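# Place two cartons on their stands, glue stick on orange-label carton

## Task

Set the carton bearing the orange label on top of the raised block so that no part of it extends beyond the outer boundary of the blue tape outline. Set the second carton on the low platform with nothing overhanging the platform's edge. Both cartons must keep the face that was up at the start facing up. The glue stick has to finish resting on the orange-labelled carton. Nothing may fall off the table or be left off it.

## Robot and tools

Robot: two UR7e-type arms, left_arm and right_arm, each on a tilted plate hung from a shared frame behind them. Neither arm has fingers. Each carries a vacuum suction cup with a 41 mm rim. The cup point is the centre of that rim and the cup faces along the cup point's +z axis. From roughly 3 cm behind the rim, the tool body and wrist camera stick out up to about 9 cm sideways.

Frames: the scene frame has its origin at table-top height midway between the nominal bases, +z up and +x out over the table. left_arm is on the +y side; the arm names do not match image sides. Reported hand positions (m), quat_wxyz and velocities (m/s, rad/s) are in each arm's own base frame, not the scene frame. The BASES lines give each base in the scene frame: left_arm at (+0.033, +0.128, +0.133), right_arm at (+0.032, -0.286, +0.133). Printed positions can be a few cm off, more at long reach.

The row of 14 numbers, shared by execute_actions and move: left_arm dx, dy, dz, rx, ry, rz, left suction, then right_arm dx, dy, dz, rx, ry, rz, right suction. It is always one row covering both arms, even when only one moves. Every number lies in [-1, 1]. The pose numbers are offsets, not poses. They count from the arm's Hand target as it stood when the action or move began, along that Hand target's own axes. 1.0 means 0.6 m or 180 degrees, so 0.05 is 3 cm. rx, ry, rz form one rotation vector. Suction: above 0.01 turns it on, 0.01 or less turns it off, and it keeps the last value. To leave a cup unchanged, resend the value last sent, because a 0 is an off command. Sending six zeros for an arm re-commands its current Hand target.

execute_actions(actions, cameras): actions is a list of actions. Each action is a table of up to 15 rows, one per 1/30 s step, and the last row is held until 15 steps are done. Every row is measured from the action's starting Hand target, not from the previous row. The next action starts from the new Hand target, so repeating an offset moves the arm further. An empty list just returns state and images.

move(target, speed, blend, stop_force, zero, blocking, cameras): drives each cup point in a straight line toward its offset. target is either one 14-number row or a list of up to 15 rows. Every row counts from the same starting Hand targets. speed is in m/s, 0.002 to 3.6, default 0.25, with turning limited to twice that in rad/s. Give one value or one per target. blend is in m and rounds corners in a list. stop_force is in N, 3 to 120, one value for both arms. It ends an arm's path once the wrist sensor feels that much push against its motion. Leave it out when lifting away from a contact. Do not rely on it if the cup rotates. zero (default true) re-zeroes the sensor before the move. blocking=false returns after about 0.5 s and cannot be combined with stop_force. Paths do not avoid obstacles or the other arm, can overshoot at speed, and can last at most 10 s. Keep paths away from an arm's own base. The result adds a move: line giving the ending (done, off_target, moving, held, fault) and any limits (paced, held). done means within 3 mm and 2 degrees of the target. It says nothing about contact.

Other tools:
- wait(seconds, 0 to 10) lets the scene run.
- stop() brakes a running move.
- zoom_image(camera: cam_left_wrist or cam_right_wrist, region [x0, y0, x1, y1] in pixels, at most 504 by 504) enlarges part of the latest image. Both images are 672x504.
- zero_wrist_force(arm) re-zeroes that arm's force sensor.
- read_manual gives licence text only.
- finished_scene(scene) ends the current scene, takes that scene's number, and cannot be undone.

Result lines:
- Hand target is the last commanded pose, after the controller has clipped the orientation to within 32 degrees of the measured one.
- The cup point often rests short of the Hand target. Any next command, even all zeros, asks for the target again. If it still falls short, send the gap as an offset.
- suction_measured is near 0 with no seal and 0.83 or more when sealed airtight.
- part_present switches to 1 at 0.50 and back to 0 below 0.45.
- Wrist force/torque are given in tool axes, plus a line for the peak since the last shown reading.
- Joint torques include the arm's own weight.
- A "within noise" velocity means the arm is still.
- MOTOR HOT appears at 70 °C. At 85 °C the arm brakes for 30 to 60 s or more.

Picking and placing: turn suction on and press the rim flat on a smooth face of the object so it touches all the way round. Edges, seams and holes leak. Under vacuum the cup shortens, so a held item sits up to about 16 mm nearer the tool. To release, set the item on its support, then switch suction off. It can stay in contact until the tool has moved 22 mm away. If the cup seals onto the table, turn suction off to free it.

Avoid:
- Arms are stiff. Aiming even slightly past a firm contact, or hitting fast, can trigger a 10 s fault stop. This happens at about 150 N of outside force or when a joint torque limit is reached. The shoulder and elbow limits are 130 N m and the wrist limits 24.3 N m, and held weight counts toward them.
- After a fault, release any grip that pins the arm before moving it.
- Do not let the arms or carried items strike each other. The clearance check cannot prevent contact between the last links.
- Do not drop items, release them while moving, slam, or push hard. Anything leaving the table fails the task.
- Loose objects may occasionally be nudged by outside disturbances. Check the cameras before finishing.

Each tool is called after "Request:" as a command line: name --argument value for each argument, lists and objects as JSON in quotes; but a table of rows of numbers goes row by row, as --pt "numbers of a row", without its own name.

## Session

Request:
execute_actions --actions '[]'

Scene clock: 0.00 s.
left_arm: end_effector_position=(+0.6066, +0.1416, +0.1525) suction_measured=0.01 part_present=0 end_effector_quat_wxyz=(-0.146, +0.950, -0.275, +0.015) | right_arm: end_effector_position=(+0.5897, +0.0515, +0.1466) suction_measured=0.00 part_present=0 end_effector_quat_wxyz=(-0.031, +0.512, +0.743, -0.429)
Joint positions: left_arm=[-0.103 -1.275 1.769 -2.149 -1.288 -1.098] | right_arm=[3.601 -2.297 -1.108 -2.149 1.237 3.388]
Joint velocities: within noise
Joint torques (N m): no reading
Wrist force (N): no reading
Wrist torque (N m): no reading
Wrist force, peak (N): no reading
Hand target: left_arm +0.6066, +0.1416, +0.1525; -0.146, +0.950, -0.275, +0.015 | right_arm +0.5897, +0.0515, +0.1466; -0.031, +0.512, +0.743, -0.429
Tool commands: left_gripper/suction=+0.0 right_gripper/suction=+0.0

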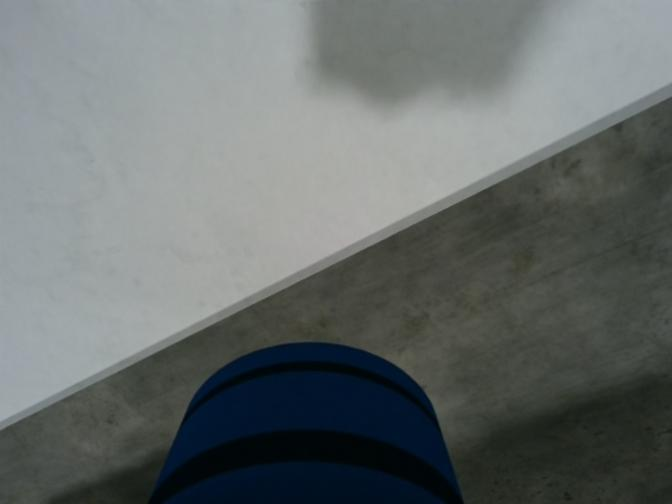

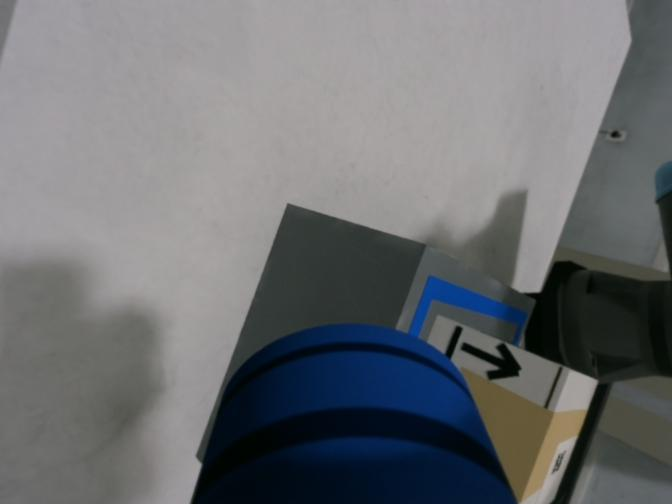

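Request:
move --target '[0,0,0,0,0,0,0,-0.0103,-0.2318,-0.2385,0,0,0,0]' --speed 0.2 --cameras '[]'

Request:
move --target '[-0.3167,0.283,-0.4747,0,0,0,0,0,0,0,-0.245,0.011,0,0]' --speed 0.25

Scene clock: 15.10 s.
left_arm: end_effector_position=(+0.6066, +0.1416, +0.1525) suction_measured=0.01 part_present=0 end_effector_quat_wxyz=(-0.146, +0.950, -0.275, +0.015) | right_arm: end_effector_position=(+0.5602, +0.1186, +0.3322) suction_measured=0.00 part_present=0 end_effector_quat_wxyz=(-0.031, +0.512, +0.743, -0.429)
Joint positions: left_arm=[-0.103 -1.275 1.769 -2.149 -1.288 -1.098] | right_arm=[3.701 -2.262 -0.686 -2.626 1.313 3.457]
Joint velocities: within noise
Joint torques (N m): left_arm=[-9.07 -36.24 -17.24 -2.7 -0.39 -0.73] | right_arm=[27.41 36.31 30.55 -0.79 2.26 1.68]
Wrist force (N): left_arm=[0.1 -0.1 0.1] | right_arm=[0.0 -0.3 -0.2]
Wrist torque (N m): left_arm=[-0.02 -0.01 0.00] | right_arm=[-0.05 0.02 0.01]
Wrist force, peak (N): left_arm=[0.3 -0.1 0.2] | right_arm=[0.1 -1.1 -0.9]
Hand target: left_arm +0.6066, +0.1416, +0.1525; -0.146, +0.950, -0.275, +0.015 | right_arm +0.5602, +0.1186, +0.3323; -0.031, +0.512, +0.743, -0.429
Off the commanded pose: left_arm 0.000 m, 0 deg | right_arm 0.000 m, 0 deg.
move: done
No camera images: "cameras" was empty.

Scene clock: 17.53 s.
left_arm: end_effector_position=(+0.3264, +0.0281, +0.3862) suction_measured=0.01 part_present=0 end_effector_quat_wxyz=(-0.146, +0.950, -0.275, +0.015) | right_arm: end_effector_position=(+0.5602, +0.1186, +0.3323) suction_measured=0.00 part_present=0 end_effector_quat_wxyz=(+0.151, +0.494, +0.849, -0.110)
Joint positions: left_arm=[-0.588 -2.084 1.83 -1.256 -1.282 -1.604] | right_arm=[3.75 -1.698 -1.474 -1.618 1.203 3.247]
Joint velocities: within noise
Joint torques (N m): left_arm=[-9.53 -6.36 -32.83 -1.14 2.39 -2] | right_arm=[19.95 31.82 13.01 3.99 -2.02 -1.29]
Wrist force (N): left_arm=[0.2 -0.1 0.1] | right_arm=[1.2 -1.0 -0.1]
Wrist torque (N m): left_arm=[-0.01 -0.05 0.01] | right_arm=[-0.02 -0.15 0.06]
Wrist force, peak (N): left_arm=[0.7 -0.7 1.1] | right_arm=[1.1 -1.3 -0.4]
Hand target: left_arm +0.3264, +0.0280, +0.3863; -0.146, +0.950, -0.275, +0.015 | right_arm +0.5602, +0.1186, +0.3323; +0.151, +0.494, +0.849, -0.110
Off the commanded pose: left_arm 0.000 m, 0 deg | right_arm 0.000 m, 0 deg.
move: done

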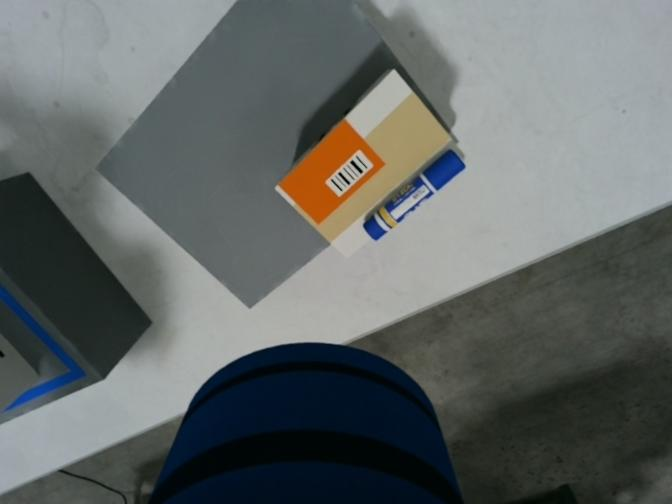

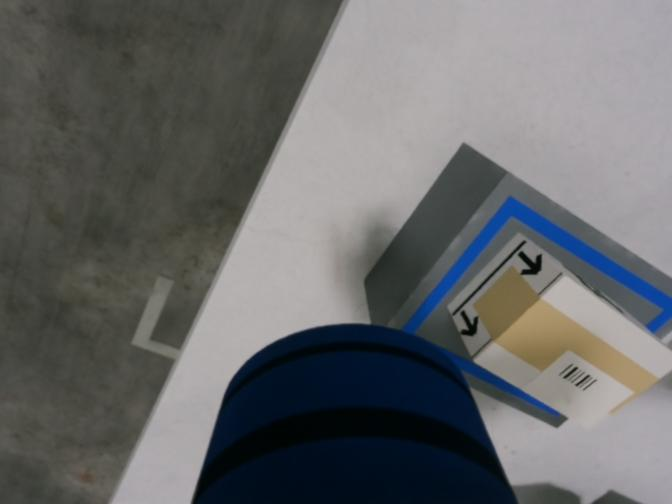

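Request:
zoom_image --camera "cam_left_wrist" --region '[250, 50, 500, 300]'

Request:
zoom_image --camera "cam_right_wrist" --region '[360, 130, 672, 440]'

Scaled by 2.016.

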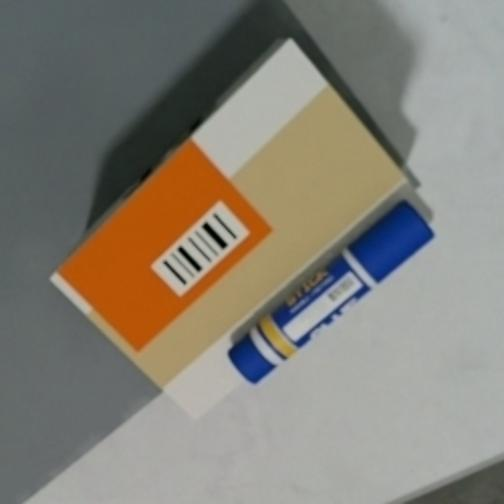

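Scaled by 1.615.

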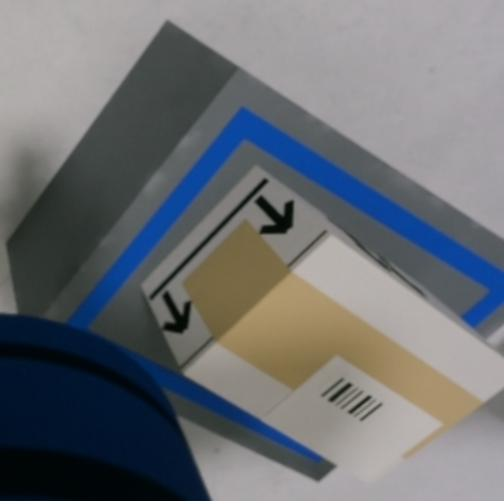

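Request:
move --target '[-0.0498,-0.0497,0.1346,0.0263,0,0,0,0,0,0,0,0,0,0]' --speed 0.2

Request:
zoom_image --camera "cam_left_wrist" --region '[150, 50, 550, 350]'

Scene clock: 61.33 s.
left_arm: end_effector_position=(+0.3252, +0.0895, +0.3191) suction_measured=0.01 part_present=0 end_effector_quat_wxyz=(-0.185, +0.943, -0.274, +0.026) | right_arm: end_effector_position=(+0.5602, +0.1186, +0.3323) suction_measured=0.00 part_present=0 end_effector_quat_wxyz=(+0.151, +0.494, +0.849, -0.110)
Joint positions: left_arm=[-0.462 -2.158 2.065 -1.463 -1.194 -1.47] | right_arm=[3.75 -1.698 -1.474 -1.617 1.203 3.247]
Joint velocities: within noise
Joint torques (N m): left_arm=[9.54 -6 -8.45 -3.84 2.48 1.33] | right_arm=[20.11 32.27 14.12 3.65 -1.76 -1.34]
Wrist force (N): left_arm=[0.1 -0.3 0.1] | right_arm=[1.2 -1.1 0.0]
Wrist torque (N m): left_arm=[-0.06 -0.02 -0.03] | right_arm=[-0.05 -0.14 0.06]
Wrist force, peak (N): left_arm=[-0.6 -0.3 1.0] | right_arm=[1.4 -1.1 0.0]
Hand target: left_arm +0.3253, +0.0896, +0.3191; -0.185, +0.943, -0.274, +0.026 | right_arm +0.5602, +0.1186, +0.3323; +0.151, +0.494, +0.849, -0.110
Off the commanded pose: left_arm 0.000 m, 0 deg | right_arm 0.000 m, 0 deg.
move: done

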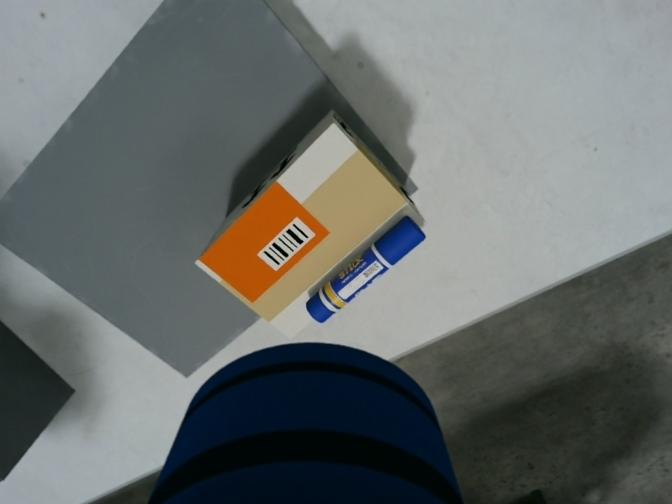

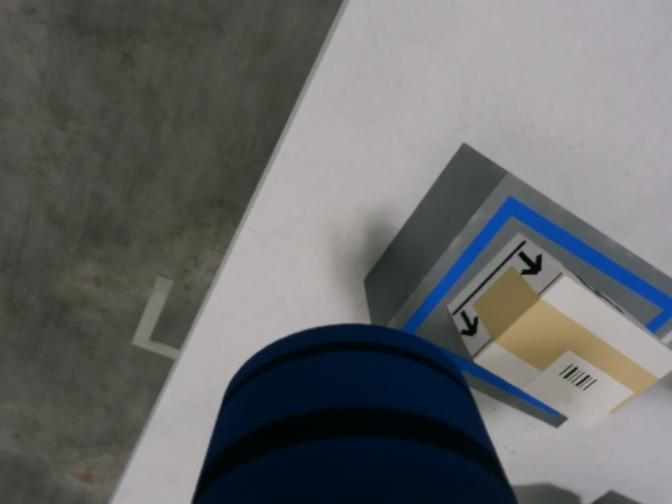

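Scaled by 1.260.

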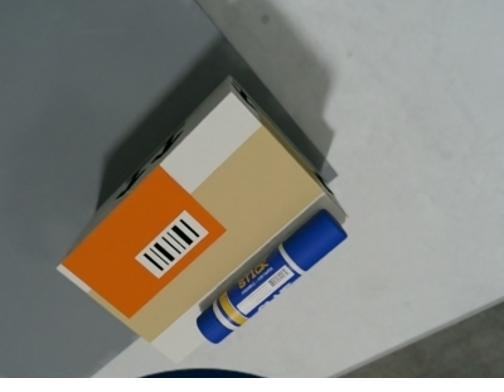

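Request:
move --target '[0,0,0,0,0,0,0,0.2657,-0.3223,0.2,0,0,-0.333,0]' --speed 0.2

Scene clock: 112.23 s.
left_arm: end_effector_position=(+0.3253, +0.0896, +0.3191) suction_measured=0.01 part_present=0 end_effector_quat_wxyz=(-0.185, +0.943, -0.274, +0.026) | right_arm: end_effector_position=(+0.3349, +0.1123, +0.1700) suction_measured=0.00 part_present=0 end_effector_quat_wxyz=(+0.075, +0.004, +0.982, -0.171)
Joint positions: left_arm=[-0.462 -2.158 2.065 -1.463 -1.194 -1.47] | right_arm=[4.106 -1.257 -2.261 -1.398 1.253 2.576]
Joint velocities: within noise
Joint torques (N m): left_arm=[9.96 -3.76 -10.04 -3.79 1.32 1.5] | right_arm=[11.93 7.88 13.92 4.31 1.98 -1.08]
Wrist force (N): left_arm=[0.2 -0.2 0.2] | right_arm=[1.1 -0.5 -0.3]
Wrist torque (N m): left_arm=[-0.05 -0.04 -0.03] | right_arm=[0.05 -0.14 0.07]
Wrist force, peak (N): left_arm=[0.5 -0.5 0.0] | right_arm=[1.3 -1.2 0.0]
Hand target: left_arm +0.3253, +0.0896, +0.3191; -0.185, +0.943, -0.274, +0.026 | right_arm +0.3347, +0.1123, +0.1700; +0.075, +0.004, +0.982, -0.171
Off the commanded pose: left_arm 0.000 m, 0 deg | right_arm 0.000 m, 0 deg.
move: done

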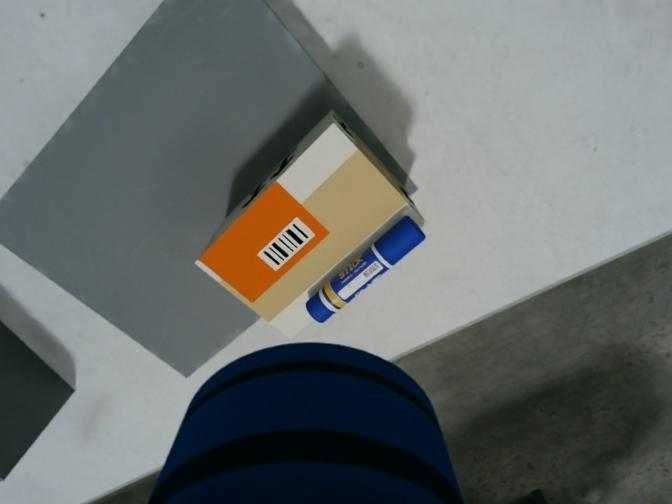

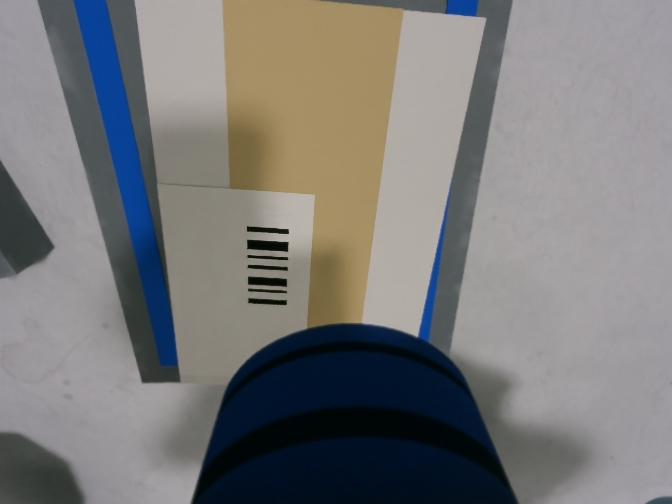

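Request:
move --target '[0,0,0,0,0,0,0,-0.005,0.0167,0.092,0,0,0,0]' --speed 0.1 --cameras '[]'

Request:
move --target '[0,0,0,0,0,0,0,0,0,0.045,0,0,0,0]' --speed 0.01 --stop_force 5 --cameras '["cam_right_wrist"]'

Request:
execute_actions --actions '[[[0,0,0,0,0,0,0,0,0,0,0,0,0,1]]]' --cameras '[]'

Request:
wait --seconds 0.5 --cameras '[]'

Scene clock: 128.20 s.
left_arm: end_effector_position=(+0.3253, +0.0896, +0.3191) suction_measured=0.01 part_present=0 end_effector_quat_wxyz=(-0.185, +0.943, -0.274, +0.026) | right_arm: end_effector_position=(+0.3461, +0.1032, +0.1158) suction_measured=0.00 part_present=0 end_effector_quat_wxyz=(+0.075, +0.004, +0.982, -0.171)
Joint positions: left_arm=[-0.462 -2.158 2.065 -1.463 -1.194 -1.47] | right_arm=[4.063 -1.351 -2.357 -1.194 1.245 2.531]
Joint velocities: within noise
Joint torques (N m): left_arm=[10.62 -1.76 -8.8 -3.44 -1.19 1.48] | right_arm=[-1.22 -0.75 9.69 4.25 -1.92 -1.25]
Wrist force (N): left_arm=[0.1 -0.1 0.2] | right_arm=[1.2 -0.7 0.0]
Wrist torque (N m): left_arm=[-0.04 -0.03 -0.03] | right_arm=[0.02 -0.18 0.08]
Wrist force, peak (N): left_arm=[0.1 -0.5 0.2] | right_arm=[1.2 -0.8 -0.2]
Hand target: left_arm +0.3253, +0.0896, +0.3191; -0.185, +0.943, -0.274, +0.026 | right_arm +0.3461, +0.1032, +0.1157; +0.075, +0.004, +0.982, -0.171
Off the commanded pose: left_arm 0.000 m, 0 deg | right_arm 0.000 m, 0 deg.
move: done
No camera images: "cameras" was empty.

Scene clock: 131.87 s.
left_arm: end_effector_position=(+0.3253, +0.0896, +0.3191) suction_measured=0.01 part_present=0 end_effector_quat_wxyz=(-0.185, +0.943, -0.274, +0.026) | right_arm: end_effector_position=(+0.3501, +0.0942, +0.0906) suction_measured=0.00 part_present=0 end_effector_quat_wxyz=(+0.075, +0.004, +0.982, -0.171)
Joint positions: left_arm=[-0.462 -2.158 2.065 -1.463 -1.194 -1.47] | right_arm=[4.037 -1.398 -2.403 -1.092 1.24 2.504]
Joint velocities: within noise
Joint torques (N m): left_arm=[9.71 0.68 -8.92 -3.43 -2.14 1.37] | right_arm=[-1.02 -1.31 10.14 3.78 -1.99 -1.17]
Wrist force (N): left_arm=[0.1 -0.2 0.0] | right_arm=[1.1 -1.1 -1.9]
Wrist torque (N m): left_arm=[-0.04 -0.02 -0.03] | right_arm=[0.01 -0.12 0.07]
Wrist force, peak (N): left_arm=[0.2 -0.5 0.1] | right_arm=[1.4 -1.0 -2.1]
Hand target: left_arm +0.3253, +0.0896, +0.3191; -0.185, +0.943, -0.274, +0.026 | right_arm +0.3501, +0.0942, +0.0906; +0.075, +0.004, +0.982, -0.171
Off the commanded pose: left_arm 0.000 m, 0 deg | right_arm 0.000 m, 0 deg.
move: done
Images, in order (width x height): cam_right_wrist 672x504.

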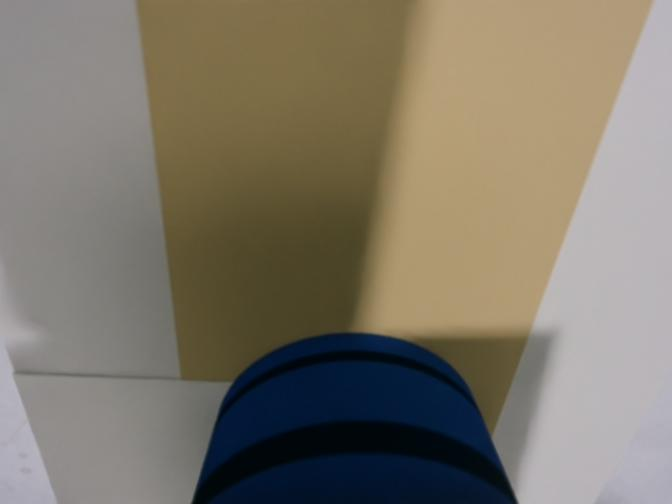

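Scene clock: 132.57 s.
left_arm: end_effector_position=(+0.3253, +0.0896, +0.3191) suction_measured=0.01 part_present=0 end_effector_quat_wxyz=(-0.185, +0.943, -0.274, +0.026) | right_arm: end_effector_position=(+0.3501, +0.0941, +0.0905) suction_measured=0.91 part_present=1 end_effector_quat_wxyz=(+0.075, +0.003, +0.982, -0.171)
Joint positions: left_arm=[-0.462 -2.158 2.065 -1.463 -1.194 -1.47] | right_arm=[4.037 -1.398 -2.403 -1.092 1.24 2.504]
Joint velocities: within noise
Joint torques (N m): left_arm=[9.8 1.12 -8.55 -3.24 -2.19 1.37] | right_arm=[4.13 12.6 31.85 1.35 -0.01 -1.24]
Wrist force (N): left_arm=[0.1 -0.2 0.0] | right_arm=[0.9 -0.7 4.6]
Wrist torque (N m): left_arm=[-0.05 -0.03 -0.03] | right_arm=[0.03 -0.13 0.07]
Wrist force, peak (N): left_arm=[0.1 -0.4 -0.1] | right_arm=[1.3 -1.1 7.9]
Hand target: left_arm +0.3253, +0.0896, +0.3191; -0.185, +0.943, -0.274, +0.026 | right_arm +0.3501, +0.0942, +0.0906; +0.075, +0.004, +0.982, -0.171
Off the commanded pose: left_arm 0.000 m, 0 deg | right_arm 0.000 m, 0 deg.
Step readings (end_effector_position of left_arm | right_arm):
0: (+0.3253, +0.0896, +0.3191) | (+0.3501, +0.0942, +0.0906)
1: (+0.3253, +0.0896, +0.3191) | (+0.3501, +0.0942, +0.0906)
2: (+0.3253, +0.0896, +0.3191) | (+0.3501, +0.0941, +0.0906)
4: (+0.3253, +0.0896, +0.3191) | (+0.3501, +0.0941, +0.0905)
8: (+0.3253, +0.0896, +0.3191) | (+0.3501, +0.0941, +0.0905)
15: (+0.3253, +0.0896, +0.3191) | (+0.3501, +0.0941, +0.0905)
No camera images: "cameras" was empty.

Scene clock: 133.07 s.
left_arm: end_effector_position=(+0.3253, +0.0896, +0.3191) suction_measured=0.01 part_present=0 end_effector_quat_wxyz=(-0.185, +0.943, -0.274, +0.026) | right_arm: end_effector_position=(+0.3501, +0.0941, +0.0906) suction_measured=0.91 part_present=1 end_effector_quat_wxyz=(+0.075, +0.004, +0.982, -0.171)
Joint positions: left_arm=[-0.462 -2.158 2.065 -1.463 -1.194 -1.47] | right_arm=[4.037 -1.398 -2.403 -1.092 1.24 2.504]
Joint velocities: within noise
Joint torques (N m): left_arm=[9.8 1.09 -8.48 -3.34 -2.13 1.39] | right_arm=[7.21 13.79 34.19 1.22 1.79 -1.32]
Wrist force (N): left_arm=[0.1 -0.1 0.0] | right_arm=[1.0 -0.8 4.5]
Wrist torque (N m): left_arm=[-0.04 -0.03 -0.03] | right_arm=[0.02 -0.15 0.07]
Wrist force, peak (N): left_arm=[0.3 -0.4 0.0] | right_arm=[1.0 -0.9 4.5]
Hand target: left_arm +0.3253, +0.0896, +0.3191; -0.185, +0.943, -0.274, +0.026 | right_arm +0.3501, +0.0942, +0.0906; +0.075, +0.004, +0.982, -0.171
Tool commands: left_gripper/suction=+0.0 right_gripper/suction=+1.0
Off the commanded pose: left_arm 0.000 m, 0 deg | right_arm 0.000 m, 0 deg.
wait: 0.50 s; at rest by 0.17 s
No camera images: "cameras" was empty.

Request:
move --pt "0 0 0 0 0 0 0 0 0 -0.1 0 0 0 1" --pt "0 0 0 0 0 0 0 -0.0267 0.29 -0.1 0 0 -0.044 1" --speed '[0.08,0.15]'

Scene clock: 140.50 s.
left_arm: end_effector_position=(+0.3253, +0.0896, +0.3191) suction_measured=0.01 part_present=0 end_effector_quat_wxyz=(-0.185, +0.943, -0.274, +0.026) | right_arm: end_effector_position=(+0.3628, +0.2783, +0.0905) suction_measured=0.91 part_present=1 end_effector_quat_wxyz=(+0.063, -0.064, +0.980, -0.176)
Joint positions: left_arm=[-0.462 -2.158 2.065 -1.463 -1.194 -1.47] | right_arm=[4.256 -1.71 -2.077 -1.175 1.287 2.591]
Joint velocities: within noise
Joint torques (N m): left_arm=[9.54 2.71 -9.44 -3.06 -2.18 1.33] | right_arm=[18.63 9.04 32.37 4.68 2.06 -1.16]
Wrist force (N): left_arm=[0.2 -0.1 0.1] | right_arm=[1.3 -0.6 4.7]
Wrist torque (N m): left_arm=[-0.04 -0.04 -0.02] | right_arm=[0.04 -0.21 0.08]
Wrist force, peak (N): left_arm=[0.3 -0.4 0.2] | right_arm=[0.9 -0.9 5.1]
Hand target: left_arm +0.3253, +0.0896, +0.3191; -0.185, +0.943, -0.274, +0.026 | right_arm +0.3628, +0.2785, +0.0905; +0.063, -0.064, +0.980, -0.176
Off the commanded pose: left_arm 0.000 m, 0 deg | right_arm 0.000 m, 0 deg.
move: done

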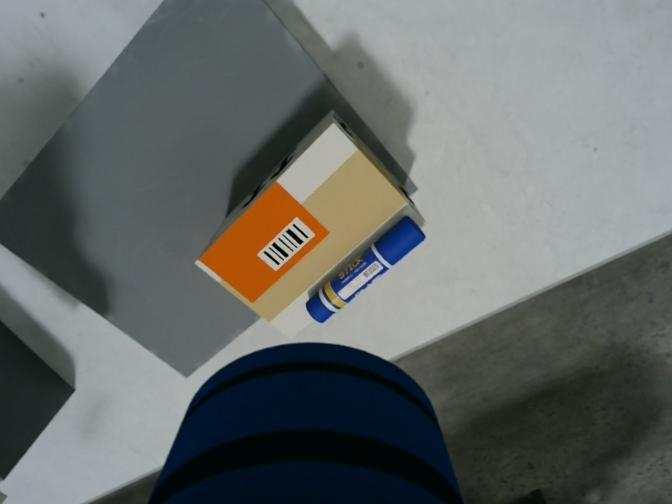

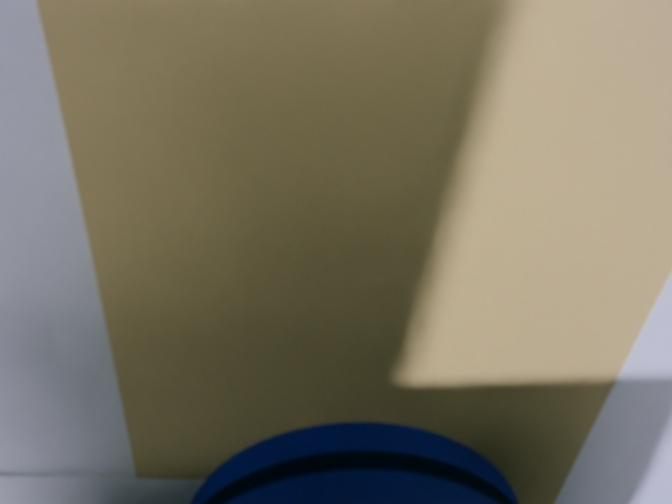

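Request:
move --target '[0,0,0,0,0,0,0,0,0,0.295,0,0,0,1]' --speed 0.1 --cameras '["cam_left_wrist"]'

Request:
move --target '[0,0,0,0,0,0,0,0,0,0.035,0,0,0,1]' --speed 0.01 --stop_force 5 --cameras '["cam_right_wrist"]'

Scene clock: 145.27 s.
left_arm: end_effector_position=(+0.3253, +0.0896, +0.3191) suction_measured=0.01 part_present=0 end_effector_quat_wxyz=(-0.185, +0.943, -0.274, +0.026) | right_arm: end_effector_position=(+0.3888, +0.2190, -0.0741) suction_measured=0.91 part_present=1 end_effector_quat_wxyz=(+0.063, -0.064, +0.980, -0.176)
Joint positions: left_arm=[-0.462 -2.158 2.065 -1.463 -1.194 -1.47] | right_arm=[4.143 -2.046 -2.265 -0.617 1.261 2.475]
Joint velocities: within noise
Joint torques (N m): left_arm=[9.05 2.55 -9.26 -2.91 -2.1 1.33] | right_arm=[6.31 18.85 4.78 4.64 -1.65 -1.44]
Wrist force (N): left_arm=[0.0 0.0 0.1] | right_arm=[1.1 -0.9 4.4]
Wrist torque (N m): left_arm=[-0.03 -0.01 -0.02] | right_arm=[0.01 -0.17 0.07]
Wrist force, peak (N): left_arm=[-0.1 -0.5 0.0] | right_arm=[1.0 -0.8 5.3]
Hand target: left_arm +0.3253, +0.0896, +0.3191; -0.185, +0.943, -0.274, +0.026 | right_arm +0.3888, +0.2190, -0.0742; +0.063, -0.064, +0.980, -0.176
Off the commanded pose: left_arm 0.000 m, 0 deg | right_arm 0.000 m, 0 deg.
move: done
Images, in order (width x height): cam_left_wrist 672x504.

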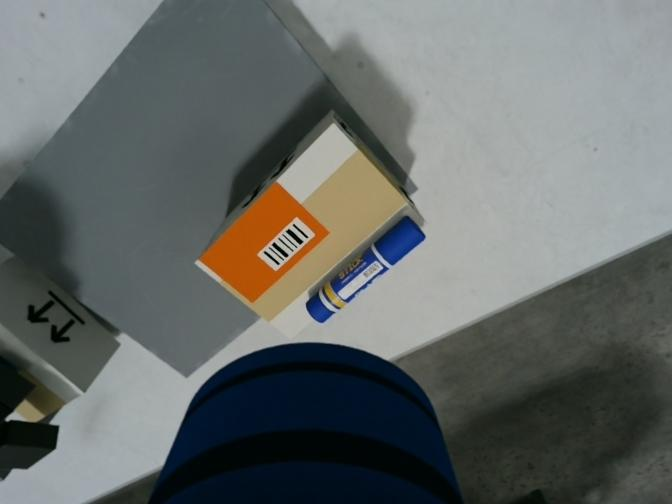

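Scene clock: 148.70 s.
left_arm: end_effector_position=(+0.3253, +0.0896, +0.3191) suction_measured=0.01 part_present=0 end_effector_quat_wxyz=(-0.185, +0.943, -0.274, +0.026) | right_arm: end_effector_position=(+0.3914, +0.2131, -0.0905) suction_measured=0.91 part_present=1 end_effector_quat_wxyz=(+0.063, -0.064, +0.980, -0.176)
Joint positions: left_arm=[-0.462 -2.158 2.065 -1.463 -1.194 -1.47] | right_arm=[4.131 -2.091 -2.272 -0.561 1.258 2.463]
Joint velocities: within noise
Joint torques (N m): left_arm=[9.43 2.6 -9.57 -2.69 -2.19 1.32] | right_arm=[21.62 34.95 24.4 1.09 1.78 1.6]
Wrist force (N): left_arm=[0.1 -0.4 0.2] | right_arm=[1.4 -0.6 2.7]
Wrist torque (N m): left_arm=[-0.08 -0.03 -0.03] | right_arm=[-0.01 -0.23 0.07]
Wrist force, peak (N): left_arm=[-0.2 -0.5 -0.1] | right_arm=[5.4 -6.4 -15.6]
Hand target: left_arm +0.3253, +0.0896, +0.3191; -0.185, +0.943, -0.274, +0.026 | right_arm +0.3914, +0.2131, -0.0905; +0.063, -0.064, +0.980, -0.176 (not the last commanded pose)
Off the commanded pose: left_arm 0.000 m, 0 deg | right_arm 0.003 m, 0 deg.
move: contact (right_arm)
Images, in order (width x height): cam_right_wrist 672x504.

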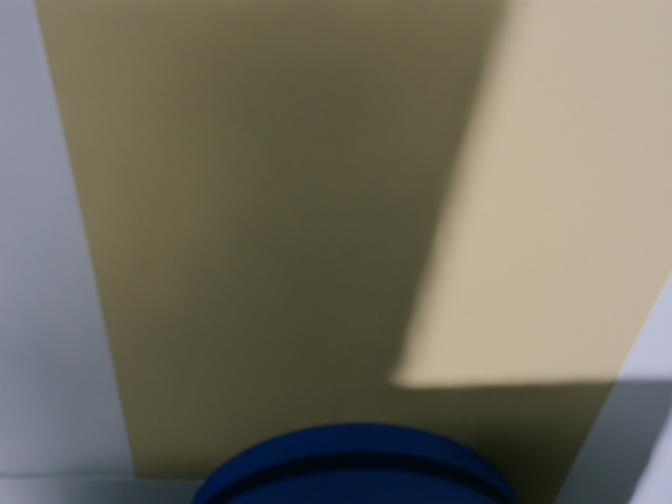

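Request:
execute_actions --actions '[[[0,0,0,0,0,0,0,0,0,0,0,0,0,0]],[[0,0,0,0,0,0,0,0,0,0,0,0,0,0]]]' --cameras '[]'

Request:
move --target '[0,0,0,0,0,0,0,0,0,-0.08,0,0,0,0]' --speed 0.05 --cameras '["cam_right_wrist"]'

Request:
move --target '[0,0,0,0,0,0,0,0,0,-0.25,0,0,0,0]' --speed 0.15 --cameras '["cam_right_wrist"]'

Scene clock: 153.60 s.
left_arm: end_effector_position=(+0.3253, +0.0896, +0.3191) suction_measured=0.01 part_present=0 end_effector_quat_wxyz=(-0.185, +0.943, -0.274, +0.026) | right_arm: end_effector_position=(+0.3914, +0.2131, -0.0905) suction_measured=0.00 part_present=0 end_effector_quat_wxyz=(+0.063, -0.064, +0.980, -0.176)
Joint positions: left_arm=[-0.462 -2.158 2.065 -1.463 -1.194 -1.47] | right_arm=[4.131 -2.091 -2.272 -0.561 1.258 2.463]
Joint velocities: within noise
Joint torques (N m): left_arm=[8.82 2.48 -9.28 -2.35 -2.13 1.24] | right_arm=[3.99 9.29 -3.63 2.57 1.98 1.47]
Wrist force (N): left_arm=[0.0 -0.2 -0.2] | right_arm=[3.9 -3.7 -24.6]
Wrist torque (N m): left_arm=[-0.04 -0.01 -0.03] | right_arm=[-0.09 -0.25 0.07]
Wrist force, peak (N): left_arm=[0.1 -0.6 0.0] | right_arm=[4.1 -3.7 -24.7]
Hand target: left_arm +0.3253, +0.0896, +0.3191; -0.185, +0.943, -0.274, +0.026 | right_arm +0.3914, +0.2131, -0.0905; +0.063, -0.064, +0.980, -0.176
Off the commanded pose: left_arm 0.000 m, 0 deg | right_arm 0.000 m, 0 deg.
Step readings (end_effector_position of left_arm | right_arm):
0: (+0.3253, +0.0896, +0.3191) | (+0.3914, +0.2131, -0.0905)
1: (+0.3253, +0.0896, +0.3191) | (+0.3914, +0.2131, -0.0905)
2: (+0.3253, +0.0896, +0.3191) | (+0.3914, +0.2131, -0.0905)
4: (+0.3253, +0.0896, +0.3191) | (+0.3914, +0.2132, -0.0904)
8: (+0.3253, +0.0896, +0.3191) | (+0.3914, +0.2132, -0.0904)
15: (+0.3253, +0.0896, +0.3191) | (+0.3914, +0.2132, -0.0904)
16: (+0.3253, +0.0896, +0.3191) | (+0.3914, +0.2131, -0.0904)
17: (+0.3253, +0.0896, +0.3191) | (+0.3914, +0.2131, -0.0904)
19: (+0.3253, +0.0896, +0.3191) | (+0.3914, +0.2131, -0.0904)
23: (+0.3253, +0.0896, +0.3191) | (+0.3914, +0.2131, -0.0905)
30: (+0.3253, +0.0896, +0.3191) | (+0.3914, +0.2131, -0.0905)
No camera images: "cameras" was empty.

Scene clock: 155.10 s.
left_arm: end_effector_position=(+0.3253, +0.0896, +0.3191) suction_measured=0.01 part_present=0 end_effector_quat_wxyz=(-0.185, +0.943, -0.274, +0.026) | right_arm: end_effector_position=(+0.3843, +0.2292, -0.0459) suction_measured=0.00 part_present=0 end_effector_quat_wxyz=(+0.063, -0.064, +0.980, -0.176)
Joint positions: left_arm=[-0.462 -2.158 2.065 -1.463 -1.194 -1.47] | right_arm=[4.164 -1.972 -2.248 -0.715 1.265 2.496]
Joint velocities: within noise
Joint torques (N m): left_arm=[8.99 2.54 -9.91 -2.39 -2.21 1.21] | right_arm=[21.19 32.51 25.41 0.93 1.97 1.46]
Wrist force (N): left_arm=[0.0 -0.4 0.0] | right_arm=[1.2 -0.7 -0.2]
Wrist torque (N m): left_arm=[-0.08 -0.01 -0.03] | right_arm=[0.01 -0.14 0.06]
Wrist force, peak (N): left_arm=[0.2 -0.3 -0.3] | right_arm=[4.0 -3.7 -24.4]
Hand target: left_arm +0.3253, +0.0896, +0.3191; -0.185, +0.943, -0.274, +0.026 | right_arm +0.3843, +0.2292, -0.0458; +0.063, -0.064, +0.980, -0.176
Off the commanded pose: left_arm 0.000 m, 0 deg | right_arm 0.000 m, 0 deg.
move: done
Images, in order (width x height): cam_right_wrist 672x504.

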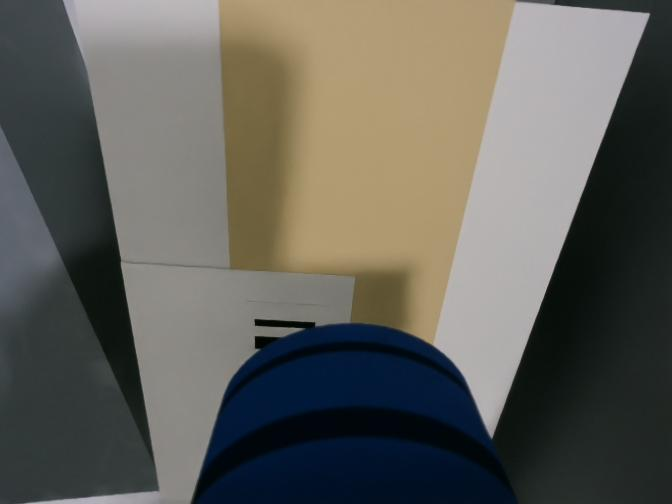

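Scene clock: 156.80 s.
left_arm: end_effector_position=(+0.3253, +0.0896, +0.3191) suction_measured=0.01 part_present=0 end_effector_quat_wxyz=(-0.185, +0.943, -0.274, +0.026) | right_arm: end_effector_position=(+0.3623, +0.2796, +0.0936) suction_measured=0.00 part_present=0 end_effector_quat_wxyz=(+0.063, -0.064, +0.980, -0.176)
Joint positions: left_arm=[-0.462 -2.158 2.065 -1.463 -1.194 -1.47] | right_arm=[4.259 -1.706 -2.072 -1.185 1.288 2.592]
Joint velocities: within noise
Joint torques (N m): left_arm=[9.11 2.1 -9.51 -2.35 -2.12 1.18] | right_arm=[17.34 23.27 32.7 0.39 2.09 1.56]
Wrist force (N): left_arm=[0.0 -0.3 0.1] | right_arm=[1.4 -0.7 -0.1]
Wrist torque (N m): left_arm=[-0.07 -0.02 -0.03] | right_arm=[0.03 -0.20 0.08]
Wrist force, peak (N): left_arm=[0.0 -0.4 0.1] | right_arm=[1.4 -0.7 -0.8]
Hand target: left_arm +0.3253, +0.0896, +0.3191; -0.185, +0.943, -0.274, +0.026 | right_arm +0.3623, +0.2796, +0.0937; +0.063, -0.064, +0.980, -0.176
Off the commanded pose: left_arm 0.000 m, 0 deg | right_arm 0.000 m, 0 deg.
move: done
Images, in order (width x height): cam_right_wrist 672x504.

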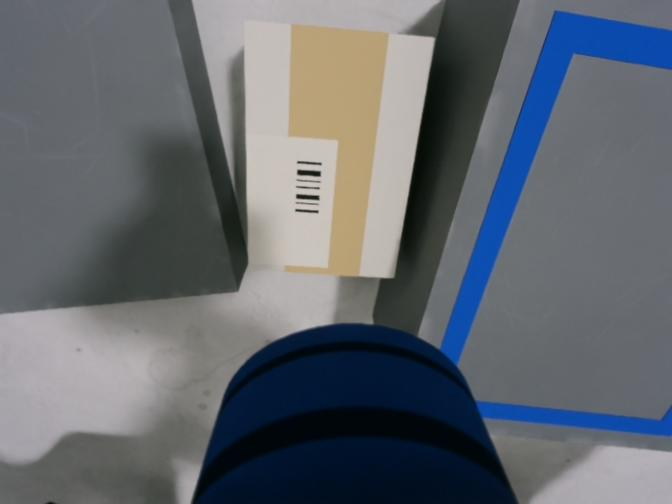

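Request:
move --pt "0 0 0 0 0 0 0 0 0 -0.12 0 0 0 0" --pt "0 0 0 0 0 0 0 0.061 -0.588 -0.2333 0 0 0 0" --pt "0 0 0 0 0 0 0 0.381 -0.848 -0.2 0 0 0 0" --speed '[0.2,0.3,0.3]' --blend '[0.03,0.06,0]'

Scene clock: 171.00 s.
left_arm: end_effector_position=(+0.3253, +0.0896, +0.3191) suction_measured=0.01 part_present=0 end_effector_quat_wxyz=(-0.185, +0.943, -0.274, +0.026) | right_arm: end_effector_position=(+0.1726, -0.1871, +0.3615) suction_measured=0.00 part_present=0 end_effector_quat_wxyz=(+0.063, -0.064, +0.980, -0.176)
Joint positions: left_arm=[-0.462 -2.158 2.065 -1.463 -1.194 -1.47] | right_arm=[3.389 -0.628 -2.051 -1.969 1.2 1.675]
Joint velocities: within noise
Joint torques (N m): left_arm=[8.51 2.43 -10.13 -2.06 -2.12 1.03] | right_arm=[-15.03 -17.29 10.68 4.33 1.91 -1.34]
Wrist force (N): left_arm=[0.0 -0.1 0.2] | right_arm=[1.0 -0.4 -0.2]
Wrist torque (N m): left_arm=[-0.03 -0.01 -0.03] | right_arm=[0.07 -0.12 0.07]
Wrist force, peak (N): left_arm=[0.0 -0.5 0.2] | right_arm=[2.1 -1.2 -0.3]
Hand target: left_arm +0.3253, +0.0896, +0.3191; -0.185, +0.943, -0.274, +0.026 | right_arm +0.1726, -0.1871, +0.3615; +0.063, -0.064, +0.980, -0.176
Off the commanded pose: left_arm 0.000 m, 0 deg | right_arm 0.000 m, 0 deg.
move: done

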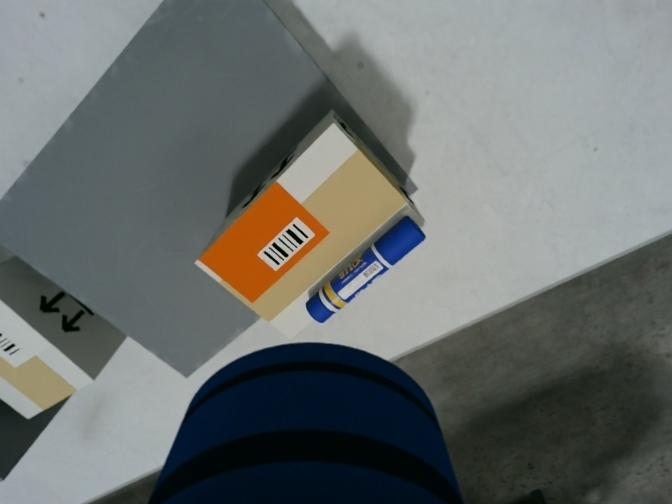

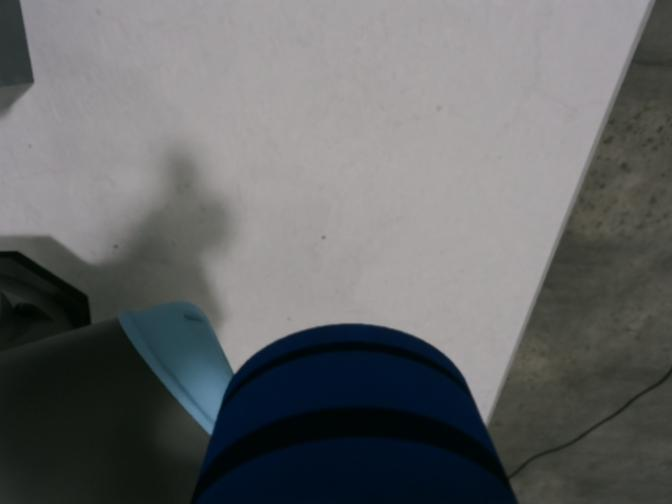

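Request:
move --target '[0.0733,0.0392,0.1343,0,0,-0.252,0,0,0,0,0,0,0,0]' --speed 0.15 --cameras '["cam_left_wrist"]'

Scene clock: 176.87 s.
left_arm: end_effector_position=(+0.3628, +0.0751, +0.2333) suction_measured=0.01 part_present=0 end_effector_quat_wxyz=(-0.161, +0.976, +0.111, +0.096) | right_arm: end_effector_position=(+0.1726, -0.1871, +0.3615) suction_measured=0.00 part_present=0 end_effector_quat_wxyz=(+0.063, -0.064, +0.980, -0.176)
Joint positions: left_arm=[-0.449 -2.028 2.227 -1.76 -1.194 -2.248] | right_arm=[3.388 -0.628 -2.051 -1.968 1.2 1.674]
Joint velocities: within noise
Joint torques (N m): left_arm=[-10.43 5.43 -7.56 -4.14 2.51 -2.23] | right_arm=[-14.94 -18.16 9.38 4.13 2.09 -1.22]
Wrist force (N): left_arm=[0.0 0.0 -0.2] | right_arm=[0.9 -0.4 -0.1]
Wrist torque (N m): left_arm=[-0.03 -0.02 -0.03] | right_arm=[0.07 -0.11 0.06]
Wrist force, peak (N): left_arm=[0.2 -0.5 0.0] | right_arm=[1.3 -0.7 -0.3]
Hand target: left_arm +0.3629, +0.0750, +0.2333; -0.161, +0.976, +0.111, +0.096 | right_arm +0.1726, -0.1871, +0.3615; +0.063, -0.064, +0.980, -0.176
Off the commanded pose: left_arm 0.000 m, 0 deg | right_arm 0.000 m, 0 deg.
move: done
Images, in order (width x height): cam_left_wrist 672x504.

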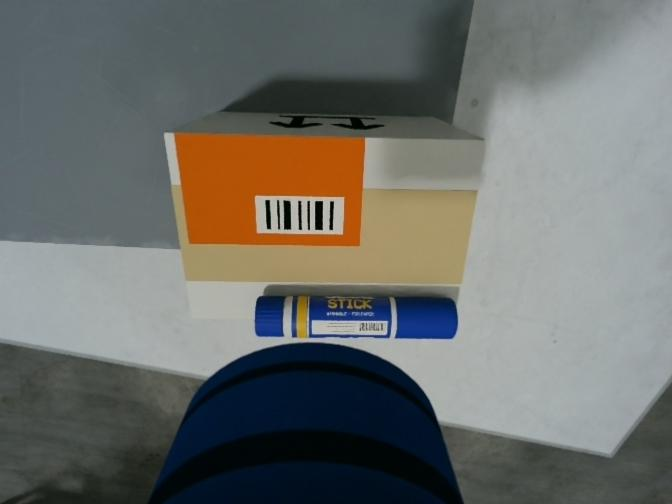

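Request:
move --target '[0.003,-0.0025,0.12,0,0.0278,0,0,0,0,0,0,0,0,0]' --speed 0.08 --cameras '["cam_left_wrist"]'

Scene clock: 193.77 s.
left_arm: end_effector_position=(+0.3751, +0.1009, +0.1672) suction_measured=0.01 part_present=0 end_effector_quat_wxyz=(-0.165, +0.971, +0.104, +0.138) | right_arm: end_effector_position=(+0.1726, -0.1871, +0.3615) suction_measured=0.00 part_present=0 end_effector_quat_wxyz=(+0.063, -0.064, +0.980, -0.176)
Joint positions: left_arm=[-0.392 -1.971 2.418 -2.109 -1.145 -2.156] | right_arm=[3.388 -0.628 -2.051 -1.968 1.2 1.674]
Joint velocities: within noise
Joint torques (N m): left_arm=[8.63 3.67 -5.78 -3.86 2.51 1.54] | right_arm=[-14.88 -17.82 12.06 3.79 1.82 -1.19]
Wrist force (N): left_arm=[0.3 -0.4 0.2] | right_arm=[1.0 -0.4 -0.2]
Wrist torque (N m): left_arm=[-0.08 -0.08 -0.07] | right_arm=[0.08 -0.12 0.06]
Wrist force, peak (N): left_arm=[0.4 -0.2 -0.5] | right_arm=[1.2 -0.6 -0.1]
Hand target: left_arm +0.3751, +0.1009, +0.1672; -0.165, +0.971, +0.104, +0.138 | right_arm +0.1726, -0.1871, +0.3615; +0.063, -0.064, +0.980, -0.176
Off the commanded pose: left_arm 0.000 m, 0 deg | right_arm 0.000 m, 0 deg.
move: done
Images, in order (width x height): cam_left_wrist 672x504.

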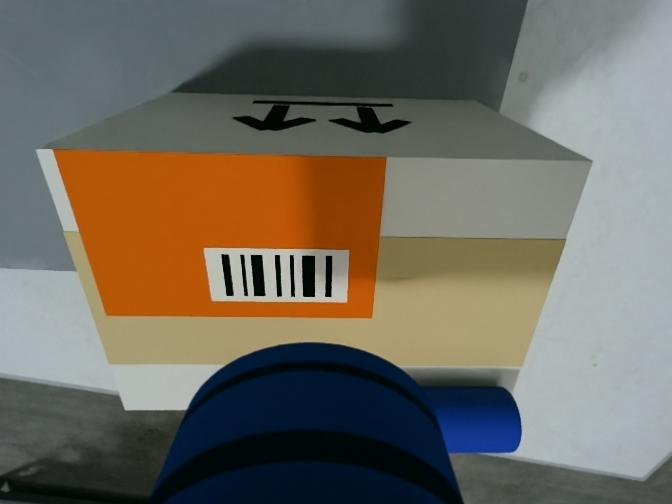

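Request:
move --target '[-0.0067,0,0.0764,0,0,0,0,0,0,0,0,0,0,0]' --speed 0.06 --cameras '["cam_left_wrist"]'

Request:
move --target '[-0.0028,0,0.0315,0,0,0,0,0,0,0,0,0,0,0]' --speed 0.007 --stop_force 5 --cameras '["cam_left_wrist"]'

Scene clock: 203.07 s.
left_arm: end_effector_position=(+0.3821, +0.1163, +0.1244) suction_measured=0.01 part_present=0 end_effector_quat_wxyz=(-0.165, +0.971, +0.104, +0.138) | right_arm: end_effector_position=(+0.1726, -0.1871, +0.3615) suction_measured=0.00 part_present=0 end_effector_quat_wxyz=(+0.063, -0.064, +0.980, -0.176)
Joint positions: left_arm=[-0.334 -1.856 2.486 -2.318 -1.151 -2.093] | right_arm=[3.388 -0.628 -2.051 -1.968 1.2 1.674]
Joint velocities: within noise
Joint torques (N m): left_arm=[8.35 0.25 -4.22 -4.1 -2.59 1.58] | right_arm=[-15.29 -17.71 13.2 3.65 1.9 -1.16]
Wrist force (N): left_arm=[0.4 -0.3 -0.2] | right_arm=[1.0 -0.5 0.0]
Wrist torque (N m): left_arm=[-0.06 -0.10 -0.05] | right_arm=[0.06 -0.11 0.06]
Wrist force, peak (N): left_arm=[0.7 -0.6 -0.3] | right_arm=[1.2 -0.6 -0.4]
Hand target: left_arm +0.3821, +0.1163, +0.1244; -0.165, +0.971, +0.104, +0.138 | right_arm +0.1726, -0.1871, +0.3615; +0.063, -0.064, +0.980, -0.176
Off the commanded pose: left_arm 0.000 m, 0 deg | right_arm 0.000 m, 0 deg.
move: done
Images, in order (width x height): cam_left_wrist 672x504.

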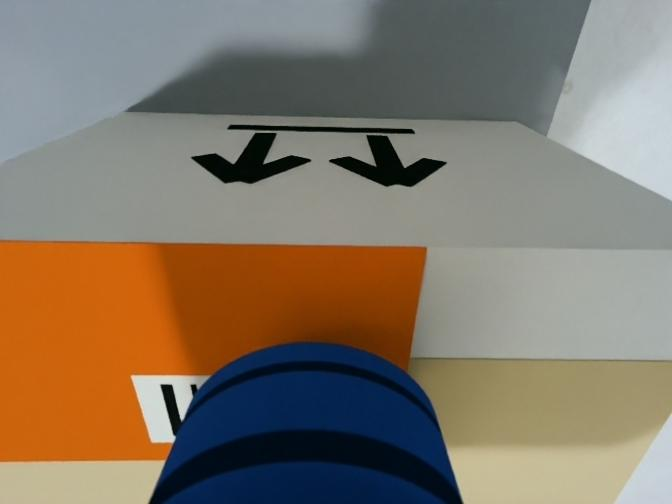

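Scene clock: 206.60 s.
left_arm: end_effector_position=(+0.3849, +0.1226, +0.1069) suction_measured=0.01 part_present=0 end_effector_quat_wxyz=(-0.166, +0.971, +0.104, +0.138) | right_arm: end_effector_position=(+0.1726, -0.1871, +0.3615) suction_measured=0.00 part_present=0 end_effector_quat_wxyz=(+0.063, -0.064, +0.980, -0.176)
Joint positions: left_arm=[-0.311 -1.799 2.51 -2.409 -1.154 -2.067] | right_arm=[3.388 -0.628 -2.051 -1.968 1.2 1.674]
Joint velocities: within noise
Joint torques (N m): left_arm=[-3 -15.11 -10.03 -0.22 -2.33 -1.24] | right_arm=[-13.11 -17.24 12.97 3.41 1.7 -1.3]
Wrist force (N): left_arm=[3.6 -0.2 -4.7] | right_arm=[1.1 -0.8 -0.1]
Wrist torque (N m): left_arm=[-0.05 -0.19 -0.05] | right_arm=[0.02 -0.14 0.06]
Wrist force, peak (N): left_arm=[3.6 -0.2 -5.0] | right_arm=[1.2 -0.8 -0.2]
Hand target: left_arm +0.3849, +0.1226, +0.1069; -0.165, +0.971, +0.104, +0.138 | right_arm +0.1726, -0.1871, +0.3615; +0.063, -0.064, +0.980, -0.176
Off the commanded pose: left_arm 0.000 m, 0 deg | right_arm 0.000 m, 0 deg.
move: contact (left_arm)
Images, in order (width x height): cam_left_wrist 672x504.

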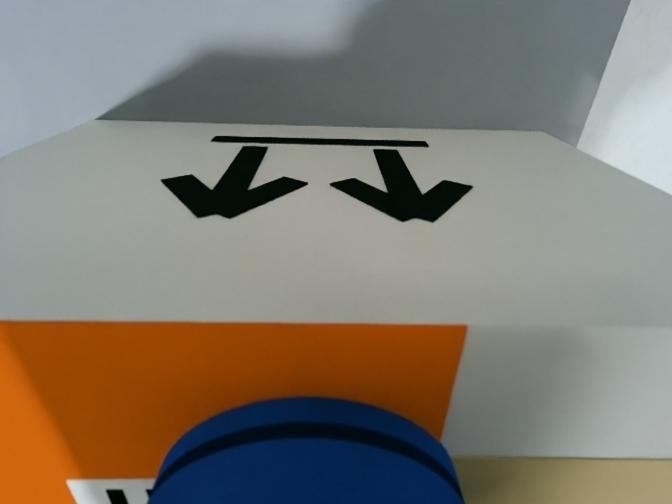

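Request:
move --target '[-0.0009,0,0.01,0,0,0,0,0,0,0,0,0,0,0]' --speed 0.006 --stop_force 6 --cameras '[]'

Scene clock: 213.80 s.
left_arm: end_effector_position=(+0.3854, +0.1236, +0.1041) suction_measured=0.01 part_present=0 end_effector_quat_wxyz=(-0.165, +0.971, +0.104, +0.138) | right_arm: end_effector_position=(+0.1726, -0.1871, +0.3615) suction_measured=0.00 part_present=0 end_effector_quat_wxyz=(+0.063, -0.064, +0.980, -0.176)
Joint positions: left_arm=[-0.307 -1.789 2.513 -2.424 -1.154 -2.064] | right_arm=[3.388 -0.628 -2.051 -1.968 1.2 1.674]
Joint velocities: within noise
Joint torques (N m): left_arm=[-11.05 -13.61 -21.91 0.63 0.69 -1.93] | right_arm=[-14.14 -15.93 13.6 3.35 1.72 -1.31]
Wrist force (N): left_arm=[5.3 -0.5 -10.8] | right_arm=[0.9 -0.5 -0.1]
Wrist torque (N m): left_arm=[-0.07 -0.23 -0.05] | right_arm=[0.06 -0.11 0.06]
Wrist force, peak (N): left_arm=[6.0 0.2 -11.0] | right_arm=[1.2 -0.9 -0.1]
Hand target: left_arm +0.3854, +0.1236, +0.1041; -0.165, +0.971, +0.104, +0.138 (not the last commanded pose) | right_arm +0.1726, -0.1871, +0.3615; +0.063, -0.064, +0.980, -0.176
Off the commanded pose: left_arm 0.003 m, 0 deg | right_arm 0.000 m, 0 deg.
move: contact (left_arm)
No camera images: "cameras" was empty.

Request:
execute_actions --actions '[[[0,0,0,0,0,0,1,0,0,0,0,0,0,0]]]' --cameras '["cam_left_wrist"]'

Scene clock: 216.13 s.
left_arm: end_effector_position=(+0.3854, +0.1236, +0.1041) suction_measured=0.94 part_present=1 end_effector_quat_wxyz=(-0.165, +0.971, +0.104, +0.138) | right_arm: end_effector_position=(+0.1726, -0.1871, +0.3615) suction_measured=0.00 part_present=0 end_effector_quat_wxyz=(+0.063, -0.064, +0.980, -0.176)
Joint positions: left_arm=[-0.307 -1.789 2.513 -2.424 -1.154 -2.064] | right_arm=[3.388 -0.628 -2.051 -1.968 1.2 1.674]
Joint velocities: within noise
Joint torques (N m): left_arm=[-9.94 -13.63 -19.47 -4.51 1.92 -2.05] | right_arm=[-13.28 -16.92 13.54 3.16 1.63 -1.11]
Wrist force (N): left_arm=[0.0 0.0 5.1] | right_arm=[1.0 -0.5 -0.1]
Wrist torque (N m): left_arm=[-0.07 -0.19 -0.06] | right_arm=[0.06 -0.13 0.06]
Wrist force, peak (N): left_arm=[5.4 -0.4 -10.8] | right_arm=[1.4 -0.6 -0.1]
Hand target: left_arm +0.3854, +0.1236, +0.1041; -0.165, +0.971, +0.104, +0.138 | right_arm +0.1726, -0.1871, +0.3615; +0.063, -0.064, +0.980, -0.176
Off the commanded pose: left_arm 0.000 m, 0 deg | right_arm 0.000 m, 0 deg.
Step readings (end_effector_position of left_arm | right_arm):
0: (+0.3854, +0.1236, +0.1041) | (+0.1726, -0.1871, +0.3615)
1: (+0.3854, +0.1236, +0.1041) | (+0.1726, -0.1871, +0.3615)
2: (+0.3854, +0.1236, +0.1041) | (+0.1726, -0.1871, +0.3615)
4: (+0.3853, +0.1236, +0.1041) | (+0.1726, -0.1871, +0.3615)
8: (+0.3853, +0.1236, +0.1041) | (+0.1726, -0.1871, +0.3615)
15: (+0.3854, +0.1236, +0.1041) | (+0.1726, -0.1871, +0.3615)
Images, in order (width x height): cam_left_wrist 672x504.

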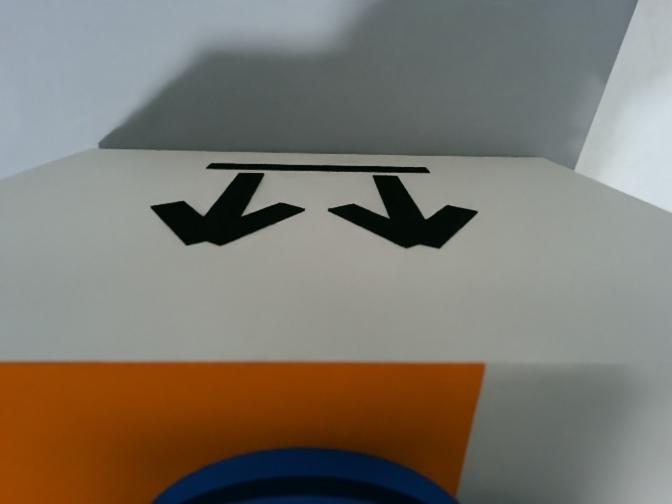

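Request:
move --target '[0.016,0,-0.1826,0,0,0,1,0,0,0,0,0,0,0]' --speed 0.06 --cameras '["cam_left_wrist"]'

Scene clock: 222.93 s.
left_arm: end_effector_position=(+0.3687, +0.0868, +0.2063) suction_measured=0.94 part_present=1 end_effector_quat_wxyz=(-0.165, +0.971, +0.104, +0.138) | right_arm: end_effector_position=(+0.1726, -0.1871, +0.3615) suction_measured=0.00 part_present=0 end_effector_quat_wxyz=(+0.063, -0.064, +0.980, -0.176)
Joint positions: left_arm=[-0.446 -2.046 2.342 -1.933 -1.141 -2.215] | right_arm=[3.388 -0.628 -2.051 -1.968 1.2 1.674]
Joint velocities: within noise
Joint torques (N m): left_arm=[-11.05 -10.92 -35.16 -1.71 2.74 -2.16] | right_arm=[-14.14 -16.56 15.47 3.16 1.52 -1.29]
Wrist force (N): left_arm=[0.0 -0.4 4.5] | right_arm=[1.0 -0.6 -0.1]
Wrist torque (N m): left_arm=[-0.14 -0.21 -0.08] | right_arm=[0.05 -0.12 0.06]
Wrist force, peak (N): left_arm=[-0.1 -0.2 5.6] | right_arm=[1.4 -0.5 -0.1]
Hand target: left_arm +0.3687, +0.0867, +0.2064; -0.165, +0.971, +0.104, +0.138 | right_arm +0.1726, -0.1871, +0.3615; +0.063, -0.064, +0.980, -0.176
Off the commanded pose: left_arm 0.000 m, 0 deg | right_arm 0.000 m, 0 deg.
move: done
Images, in order (width x height): cam_left_wrist 672x504.

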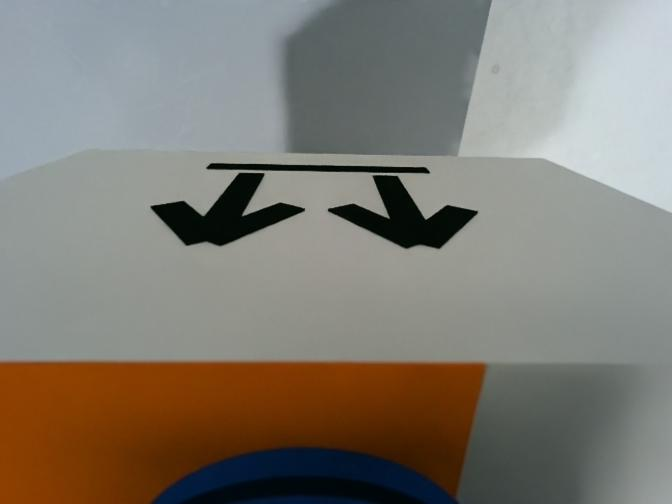

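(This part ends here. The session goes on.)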